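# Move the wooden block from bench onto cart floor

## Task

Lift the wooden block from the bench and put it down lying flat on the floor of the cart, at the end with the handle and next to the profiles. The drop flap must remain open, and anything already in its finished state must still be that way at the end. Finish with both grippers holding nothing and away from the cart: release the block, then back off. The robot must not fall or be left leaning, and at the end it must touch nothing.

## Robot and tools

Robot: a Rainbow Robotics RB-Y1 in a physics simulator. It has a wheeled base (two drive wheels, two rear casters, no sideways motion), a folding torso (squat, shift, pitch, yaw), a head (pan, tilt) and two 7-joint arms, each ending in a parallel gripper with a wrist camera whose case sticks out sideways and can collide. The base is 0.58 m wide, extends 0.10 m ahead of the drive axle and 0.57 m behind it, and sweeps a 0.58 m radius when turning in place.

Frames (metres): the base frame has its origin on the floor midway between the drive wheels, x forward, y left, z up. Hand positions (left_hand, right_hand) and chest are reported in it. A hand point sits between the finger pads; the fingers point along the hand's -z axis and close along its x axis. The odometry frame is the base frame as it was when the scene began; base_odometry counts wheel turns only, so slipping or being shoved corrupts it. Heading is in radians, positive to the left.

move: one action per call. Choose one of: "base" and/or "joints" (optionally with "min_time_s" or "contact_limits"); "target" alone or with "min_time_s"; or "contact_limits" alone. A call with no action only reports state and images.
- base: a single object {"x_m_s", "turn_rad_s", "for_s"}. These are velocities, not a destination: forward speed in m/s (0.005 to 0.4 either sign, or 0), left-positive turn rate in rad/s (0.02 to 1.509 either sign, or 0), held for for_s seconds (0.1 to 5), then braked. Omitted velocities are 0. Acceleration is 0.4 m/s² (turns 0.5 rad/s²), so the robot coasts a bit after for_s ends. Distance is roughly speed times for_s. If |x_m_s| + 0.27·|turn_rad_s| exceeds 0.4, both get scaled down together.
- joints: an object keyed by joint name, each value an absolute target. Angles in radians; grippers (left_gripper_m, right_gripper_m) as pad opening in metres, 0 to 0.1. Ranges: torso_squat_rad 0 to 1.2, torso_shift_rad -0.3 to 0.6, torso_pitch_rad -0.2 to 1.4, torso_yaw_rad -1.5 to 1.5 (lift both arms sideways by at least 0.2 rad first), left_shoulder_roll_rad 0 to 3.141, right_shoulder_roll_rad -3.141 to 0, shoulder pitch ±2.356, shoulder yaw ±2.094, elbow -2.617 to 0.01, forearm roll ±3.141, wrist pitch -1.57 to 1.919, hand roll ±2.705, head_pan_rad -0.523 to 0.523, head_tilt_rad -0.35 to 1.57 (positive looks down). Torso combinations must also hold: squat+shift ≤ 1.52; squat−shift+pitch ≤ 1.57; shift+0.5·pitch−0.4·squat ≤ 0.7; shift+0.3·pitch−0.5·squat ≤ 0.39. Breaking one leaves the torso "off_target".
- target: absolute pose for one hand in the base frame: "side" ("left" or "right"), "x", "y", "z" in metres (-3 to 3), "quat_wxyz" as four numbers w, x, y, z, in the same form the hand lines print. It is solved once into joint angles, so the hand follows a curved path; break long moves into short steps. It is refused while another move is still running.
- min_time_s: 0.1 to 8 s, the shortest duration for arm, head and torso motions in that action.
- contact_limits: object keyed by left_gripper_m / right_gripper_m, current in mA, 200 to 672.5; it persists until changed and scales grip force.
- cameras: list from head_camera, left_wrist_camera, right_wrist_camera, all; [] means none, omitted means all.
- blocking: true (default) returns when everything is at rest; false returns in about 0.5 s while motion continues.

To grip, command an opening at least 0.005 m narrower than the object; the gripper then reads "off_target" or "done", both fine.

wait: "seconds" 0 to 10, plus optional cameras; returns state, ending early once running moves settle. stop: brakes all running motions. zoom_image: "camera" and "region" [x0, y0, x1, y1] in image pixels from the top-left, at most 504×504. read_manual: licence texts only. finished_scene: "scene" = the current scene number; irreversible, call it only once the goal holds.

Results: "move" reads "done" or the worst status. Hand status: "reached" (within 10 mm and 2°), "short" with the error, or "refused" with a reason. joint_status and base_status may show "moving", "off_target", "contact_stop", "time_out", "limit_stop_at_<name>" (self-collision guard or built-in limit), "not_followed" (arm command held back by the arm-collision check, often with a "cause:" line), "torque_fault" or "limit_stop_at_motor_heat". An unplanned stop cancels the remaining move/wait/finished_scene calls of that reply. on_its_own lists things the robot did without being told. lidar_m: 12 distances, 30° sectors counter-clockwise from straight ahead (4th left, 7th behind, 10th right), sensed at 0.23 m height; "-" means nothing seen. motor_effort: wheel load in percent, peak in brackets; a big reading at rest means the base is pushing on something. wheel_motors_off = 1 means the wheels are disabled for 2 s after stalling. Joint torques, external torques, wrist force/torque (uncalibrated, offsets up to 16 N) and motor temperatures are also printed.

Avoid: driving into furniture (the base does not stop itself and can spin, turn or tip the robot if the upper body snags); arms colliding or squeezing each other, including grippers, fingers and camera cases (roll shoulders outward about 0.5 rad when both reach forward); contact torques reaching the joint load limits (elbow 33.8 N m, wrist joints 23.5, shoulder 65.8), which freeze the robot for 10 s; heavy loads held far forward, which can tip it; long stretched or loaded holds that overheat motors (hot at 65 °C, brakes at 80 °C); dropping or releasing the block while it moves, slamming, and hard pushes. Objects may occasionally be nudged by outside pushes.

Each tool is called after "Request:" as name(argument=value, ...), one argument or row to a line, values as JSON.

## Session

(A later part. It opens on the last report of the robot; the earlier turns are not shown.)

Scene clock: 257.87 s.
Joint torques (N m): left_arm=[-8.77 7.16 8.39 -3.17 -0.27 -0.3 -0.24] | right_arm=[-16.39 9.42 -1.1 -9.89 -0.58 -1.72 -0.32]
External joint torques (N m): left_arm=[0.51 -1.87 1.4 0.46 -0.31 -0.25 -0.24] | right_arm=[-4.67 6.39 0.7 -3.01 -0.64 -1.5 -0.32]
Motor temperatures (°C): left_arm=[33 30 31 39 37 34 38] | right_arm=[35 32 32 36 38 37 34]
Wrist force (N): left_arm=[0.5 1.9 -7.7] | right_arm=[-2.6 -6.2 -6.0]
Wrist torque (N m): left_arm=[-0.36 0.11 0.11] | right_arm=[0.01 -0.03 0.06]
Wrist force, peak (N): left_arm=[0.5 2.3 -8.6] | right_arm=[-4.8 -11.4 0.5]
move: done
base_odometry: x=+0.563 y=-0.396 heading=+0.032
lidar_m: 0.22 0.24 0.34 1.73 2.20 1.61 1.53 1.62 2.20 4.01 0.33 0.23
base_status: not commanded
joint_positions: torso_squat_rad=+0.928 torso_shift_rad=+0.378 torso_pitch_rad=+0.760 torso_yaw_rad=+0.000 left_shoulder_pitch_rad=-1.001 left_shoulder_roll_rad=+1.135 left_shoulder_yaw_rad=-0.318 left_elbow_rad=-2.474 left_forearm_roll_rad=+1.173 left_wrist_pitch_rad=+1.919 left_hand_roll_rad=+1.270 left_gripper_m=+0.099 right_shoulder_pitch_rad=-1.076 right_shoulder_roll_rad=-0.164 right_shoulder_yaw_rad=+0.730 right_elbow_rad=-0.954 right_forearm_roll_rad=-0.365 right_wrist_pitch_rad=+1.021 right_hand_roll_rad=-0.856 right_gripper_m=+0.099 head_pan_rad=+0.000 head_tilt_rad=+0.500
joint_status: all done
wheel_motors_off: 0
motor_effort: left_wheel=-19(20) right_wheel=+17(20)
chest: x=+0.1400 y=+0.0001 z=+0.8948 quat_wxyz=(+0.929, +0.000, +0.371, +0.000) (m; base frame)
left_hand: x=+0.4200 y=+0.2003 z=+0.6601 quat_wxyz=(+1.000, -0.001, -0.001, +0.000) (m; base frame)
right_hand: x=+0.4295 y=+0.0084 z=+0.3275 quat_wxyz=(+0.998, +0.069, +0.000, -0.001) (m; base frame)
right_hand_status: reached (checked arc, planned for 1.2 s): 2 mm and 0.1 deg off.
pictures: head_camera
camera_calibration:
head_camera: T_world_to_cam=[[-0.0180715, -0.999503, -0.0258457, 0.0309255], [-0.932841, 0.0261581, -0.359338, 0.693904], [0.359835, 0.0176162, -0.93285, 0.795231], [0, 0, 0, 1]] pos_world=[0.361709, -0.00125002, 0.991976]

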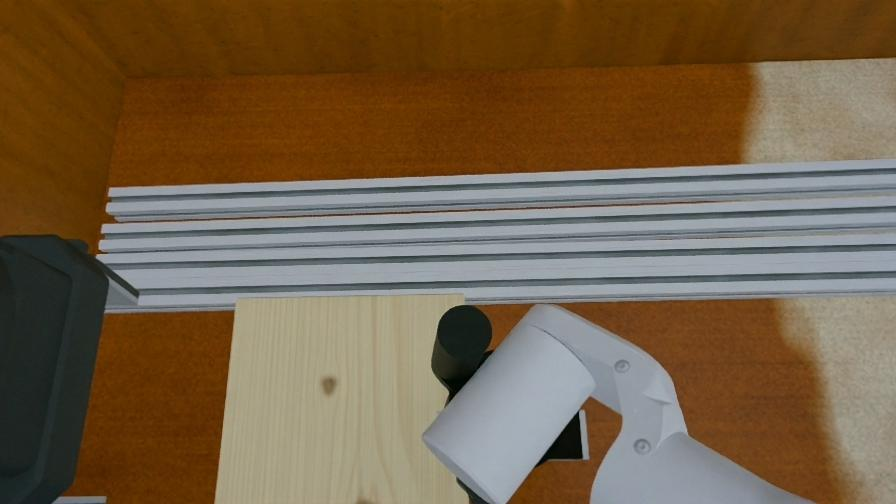

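Request:
move(
  target={"side":"right","x":0.43,"y":-0.1,"z":0.335,"quat_wxyz":[0.997,0.07,0,0]},
  cameras=[],
)

Request:
move(
  target={"side":"right","x":0.41,"y":-0.25,"z":0.5,"quat_wxyz":[1,0,0,0]},
  cameras=[],
)

Request:
move(
  joints={"torso_squat_rad":0.25,"torso_shift_rad":0.15},
  cameras=["head_camera"],
)

Request:
move(
  base={"x_m_s":-0.2,"for_s":2.5},
  cameras=["head_camera"],
)

Scene clock: 260.67 s.
Joint torques (N m): left_arm=[-8.66 7.33 8.34 -3.2 -0.25 -0.29 -0.2] | right_arm=[-9.68 -0.67 -4.34 -7.6 -0.17 -0.23 -0.17]
External joint torques (N m): left_arm=[0.62 -1.7 1.35 0.43 -0.29 -0.24 -0.2] | right_arm=[-0.32 1.72 -1.2 -0.83 -0.21 -0.03 -0.17]
Motor temperatures (°C): left_arm=[32 29 31 39 37 34 38] | right_arm=[35 31 32 35 38 37 34]
Wrist force (N): left_arm=[0.0 1.7 -7.5] | right_arm=[-0.5 0.7 -4.9]
Wrist torque (N m): left_arm=[-0.32 0.12 0.06] | right_arm=[-0.09 0.03 -0.07]
Wrist force, peak (N): left_arm=[0.8 2.4 -8.6] | right_arm=[-2.9 -6.0 -7.1]
move: done
base_odometry: x=+0.563 y=-0.396 heading=+0.033
lidar_m: 0.22 0.23 0.34 1.73 2.19 1.60 1.53 1.62 2.20 4.03 0.34 0.24
base_status: not commanded
joint_positions: torso_squat_rad=+0.928 torso_shift_rad=+0.378 torso_pitch_rad=+0.760 torso_yaw_rad=+0.000 left_shoulder_pitch_rad=-1.001 left_shoulder_roll_rad=+1.135 left_shoulder_yaw_rad=-0.318 left_elbow_rad=-2.474 left_forearm_roll_rad=+1.173 left_wrist_pitch_rad=+1.919 left_hand_roll_rad=+1.270 left_gripper_m=+0.099 right_shoulder_pitch_rad=-0.891 right_shoulder_roll_rad=-0.450 right_shoulder_yaw_rad=+0.657 right_elbow_rad=-1.280 right_forearm_roll_rad=-0.483 right_wrist_pitch_rad=+1.070 right_hand_roll_rad=-0.731 right_gripper_m=+0.099 head_pan_rad=+0.000 head_tilt_rad=+0.500
joint_status: all done
wheel_motors_off: 0
motor_effort: left_wheel=-17(20) right_wheel=+14(18)
chest: x=+0.1400 y=+0.0001 z=+0.8948 quat_wxyz=(+0.929, +0.000, +0.371, +0.000) (m; base frame)
left_hand: x=+0.4200 y=+0.2004 z=+0.6601 quat_wxyz=(+1.000, -0.001, -0.001, +0.000) (m; base frame)
right_hand: x=+0.4300 y=-0.0999 z=+0.3346 quat_wxyz=(+0.998, +0.069, +0.001, +0.001) (m; base frame)
right_hand_status: reached (checked arc, planned for 0.7 s): 0 mm and 0.2 deg off.
pictures: none
No camera images: "cameras" was empty.

Scene clock: 262.20 s.
Joint torques (N m): left_arm=[-8.62 7.45 8.2 -3.29 -0.12 -0.24 -0.21] | right_arm=[-5.13 -9.45 -6.82 -6.58 0.28 -0.07 -0.09]
External joint torques (N m): left_arm=[0.66 -1.58 1.21 0.35 -0.16 -0.18 -0.21] | right_arm=[0.61 0.57 -0.46 -0.52 0.05 -0.06 -0.09]
Motor temperatures (°C): left_arm=[32 29 31 39 37 34 38] | right_arm=[35 31 32 35 38 37 34]
Wrist force (N): left_arm=[1.2 1.4 -7.1] | right_arm=[-0.3 1.8 -5.3]
Wrist torque (N m): left_arm=[-0.30 0.25 0.11] | right_arm=[-0.18 0.06 -0.09]
Wrist force, peak (N): left_arm=[0.1 2.3 -8.6] | right_arm=[-1.1 1.8 -5.9]
move: done
base_odometry: x=+0.563 y=-0.396 heading=+0.033
lidar_m: 0.22 0.23 0.33 1.72 2.21 1.61 1.53 1.63 2.22 4.02 0.33 0.24
base_status: not commanded
joint_positions: torso_squat_rad=+0.928 torso_shift_rad=+0.378 torso_pitch_rad=+0.760 torso_yaw_rad=+0.000 left_shoulder_pitch_rad=-1.001 left_shoulder_roll_rad=+1.135 left_shoulder_yaw_rad=-0.318 left_elbow_rad=-2.474 left_forearm_roll_rad=+1.173 left_wrist_pitch_rad=+1.919 left_hand_roll_rad=+1.270 left_gripper_m=+0.099 right_shoulder_pitch_rad=-0.604 right_shoulder_roll_rad=-1.040 right_shoulder_yaw_rad=+0.412 right_elbow_rad=-2.139 right_forearm_roll_rad=-0.724 right_wrist_pitch_rad=+1.472 right_hand_roll_rad=-0.889 right_gripper_m=+0.099 head_pan_rad=+0.000 head_tilt_rad=+0.500
joint_status: all done
wheel_motors_off: 0
motor_effort: left_wheel=-16(17) right_wheel=+15(16)
chest: x=+0.1400 y=+0.0000 z=+0.8948 quat_wxyz=(+0.929, +0.000, +0.371, +0.000) (m; base frame)
left_hand: x=+0.4200 y=+0.2004 z=+0.6601 quat_wxyz=(+1.000, -0.001, -0.001, +0.000) (m; base frame)
right_hand: x=+0.4100 y=-0.2500 z=+0.5000 quat_wxyz=(+1.000, +0.000, +0.000, +0.000) (m; base frame)
right_hand_status: reached (checked arc, planned for 1.2 s): 0 mm and 0.0 deg off.
pictures: none
No camera images: "cameras" was empty.

Scene clock: 265.23 s.
Joint torques (N m): left_arm=[-8.39 7.3 8.05 -3.15 -0.15 -0.26 -0.29] | right_arm=[-5.34 -9.55 -7.18 -6.5 0.21 -0.07 -0.07]
External joint torques (N m): left_arm=[0.89 -1.73 1.06 0.49 -0.19 -0.21 -0.29] | right_arm=[0.4 0.46 -0.82 -0.45 -0.02 -0.06 -0.07]
Motor temperatures (°C): left_arm=[32 29 31 39 36 34 38] | right_arm=[35 31 32 35 38 37 34]
Wrist force (N): left_arm=[0.3 1.8 -8.2] | right_arm=[-1.1 1.5 -5.5]
Wrist torque (N m): left_arm=[-0.33 0.14 0.07] | right_arm=[-0.15 0.00 -0.05]
Wrist force, peak (N): left_arm=[0.6 1.9 -8.8] | right_arm=[-1.2 1.6 -6.0]
move: done
base_odometry: x=+0.563 y=-0.396 heading=+0.033
lidar_m: 0.23 0.24 0.33 1.73 2.20 1.59 1.54 1.61 2.20 4.01 0.33 0.23
base_status: not commanded
joint_positions: torso_squat_rad=+0.250 torso_shift_rad=+0.150 torso_pitch_rad=+0.760 torso_yaw_rad=+0.000 left_shoulder_pitch_rad=-1.001 left_shoulder_roll_rad=+1.135 left_shoulder_yaw_rad=-0.318 left_elbow_rad=-2.474 left_forearm_roll_rad=+1.173 left_wrist_pitch_rad=+1.919 left_hand_roll_rad=+1.270 left_gripper_m=+0.099 right_shoulder_pitch_rad=-0.604 right_shoulder_roll_rad=-1.040 right_shoulder_yaw_rad=+0.412 right_elbow_rad=-2.139 right_forearm_roll_rad=-0.724 right_wrist_pitch_rad=+1.472 right_hand_roll_rad=-0.889 right_gripper_m=+0.099 head_pan_rad=+0.000 head_tilt_rad=+0.500
joint_status: all done
wheel_motors_off: 0
motor_effort: left_wheel=-16(18) right_wheel=+16(17)
chest: x=+0.0865 y=+0.0001 z=+1.1754 quat_wxyz=(+0.929, +0.000, +0.371, +0.000) (m; base frame)
left_hand: x=+0.3665 y=+0.2004 z=+0.9408 quat_wxyz=(+1.000, -0.001, -0.001, +0.000) (m; base frame)
right_hand: x=+0.3565 y=-0.2500 z=+0.7806 quat_wxyz=(+1.000, +0.000, +0.000, +0.000) (m; base frame)
pictures: head_camera
camera_calibration:
head_camera: T_world_to_cam=[[-0.0179059, -0.999502, -0.025999, 0.0373551], [-0.93281, 0.0260605, -0.359425, 0.744871], [0.359923, 0.0178163, -0.932812, 1.07629], [0, 0, 0, 1]] pos_world=[0.308109, -0.00125082, 1.27268]

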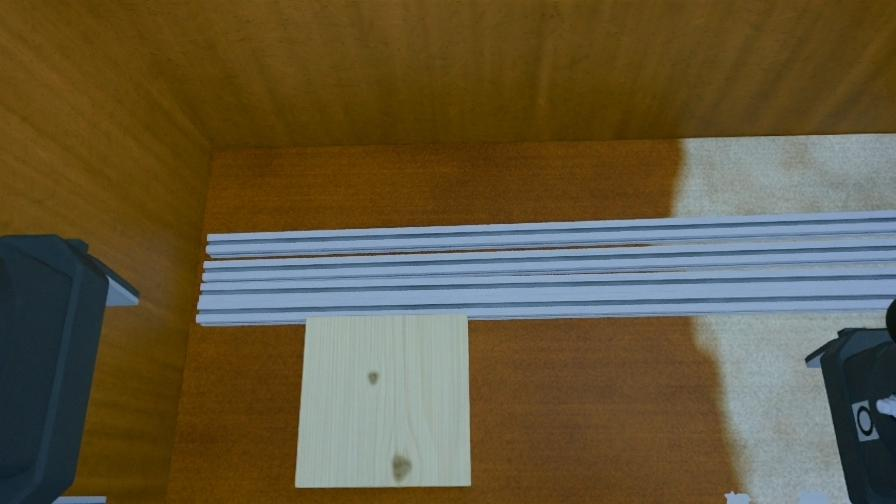

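Scene clock: 268.80 s.
Joint torques (N m): left_arm=[-8.72 7.27 8.55 -3.39 -0.11 -0.37 -0.3] | right_arm=[-5.67 -9.26 -6.99 -6.69 0.11 -0.05 -0.07]
External joint torques (N m): left_arm=[0.57 -1.76 1.55 0.25 -0.15 -0.31 -0.3] | right_arm=[0.07 0.76 -0.63 -0.63 -0.12 -0.04 -0.07]
Motor temperatures (°C): left_arm=[32 29 31 39 36 34 38] | right_arm=[35 31 32 35 37 37 34]
Wrist force (N): left_arm=[0.6 1.8 -8.0] | right_arm=[-0.2 2.0 -5.6]
Wrist torque (N m): left_arm=[-0.33 0.16 0.11] | right_arm=[-0.21 0.10 -0.08]
Wrist force, peak (N): left_arm=[1.1 1.7 -8.8] | right_arm=[-0.3 1.7 -6.2]
move: done
base_odometry: x=+0.064 y=-0.412 heading=+0.033
lidar_m: 0.73 0.76 1.31 4.08 1.49 1.08 1.04 1.10 1.50 4.12 1.05 0.76
base_status: done (sent for 2.5 of 2.5 s)
joint_positions: torso_squat_rad=+0.250 torso_shift_rad=+0.150 torso_pitch_rad=+0.760 torso_yaw_rad=+0.000 left_shoulder_pitch_rad=-1.001 left_shoulder_roll_rad=+1.135 left_shoulder_yaw_rad=-0.318 left_elbow_rad=-2.474 left_forearm_roll_rad=+1.173 left_wrist_pitch_rad=+1.919 left_hand_roll_rad=+1.270 left_gripper_m=+0.099 right_shoulder_pitch_rad=-0.604 right_shoulder_roll_rad=-1.040 right_shoulder_yaw_rad=+0.412 right_elbow_rad=-2.139 right_forearm_roll_rad=-0.724 right_wrist_pitch_rad=+1.472 right_hand_roll_rad=-0.889 right_gripper_m=+0.099 head_pan_rad=+0.000 head_tilt_rad=+0.500
joint_status: not commanded
wheel_motors_off: 0
motor_effort: left_wheel=+2(47) right_wheel=-3(20)
chest: x=+0.0865 y=+0.0001 z=+1.1754 quat_wxyz=(+0.929, +0.000, +0.371, +0.000) (m; base frame)
left_hand: x=+0.3665 y=+0.2004 z=+0.9408 quat_wxyz=(+1.000, -0.001, -0.001, +0.000) (m; base frame)
right_hand: x=+0.3565 y=-0.2500 z=+0.7806 quat_wxyz=(+1.000, +0.000, +0.000, +0.000) (m; base frame)
pictures: head_camera
camera_calibration:
head_camera: T_world_to_cam=[[-0.0179059, -0.999502, -0.025999, 0.0373551], [-0.93281, 0.0260605, -0.359425, 0.744871], [0.359923, 0.0178163, -0.932812, 1.07629], [0, 0, 0, 1]] pos_world=[0.308109, -0.00125082, 1.27268]

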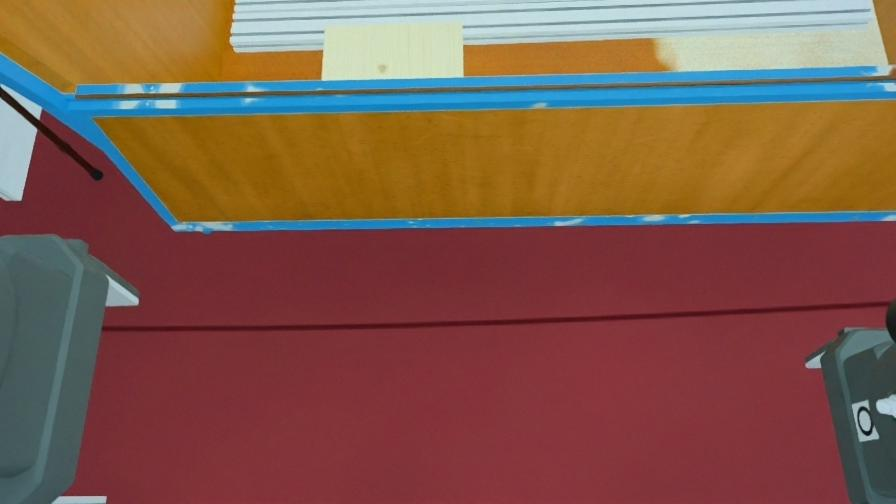

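Request:
finished_scene(
  scene=2,
)

The scene is finished: the task was done.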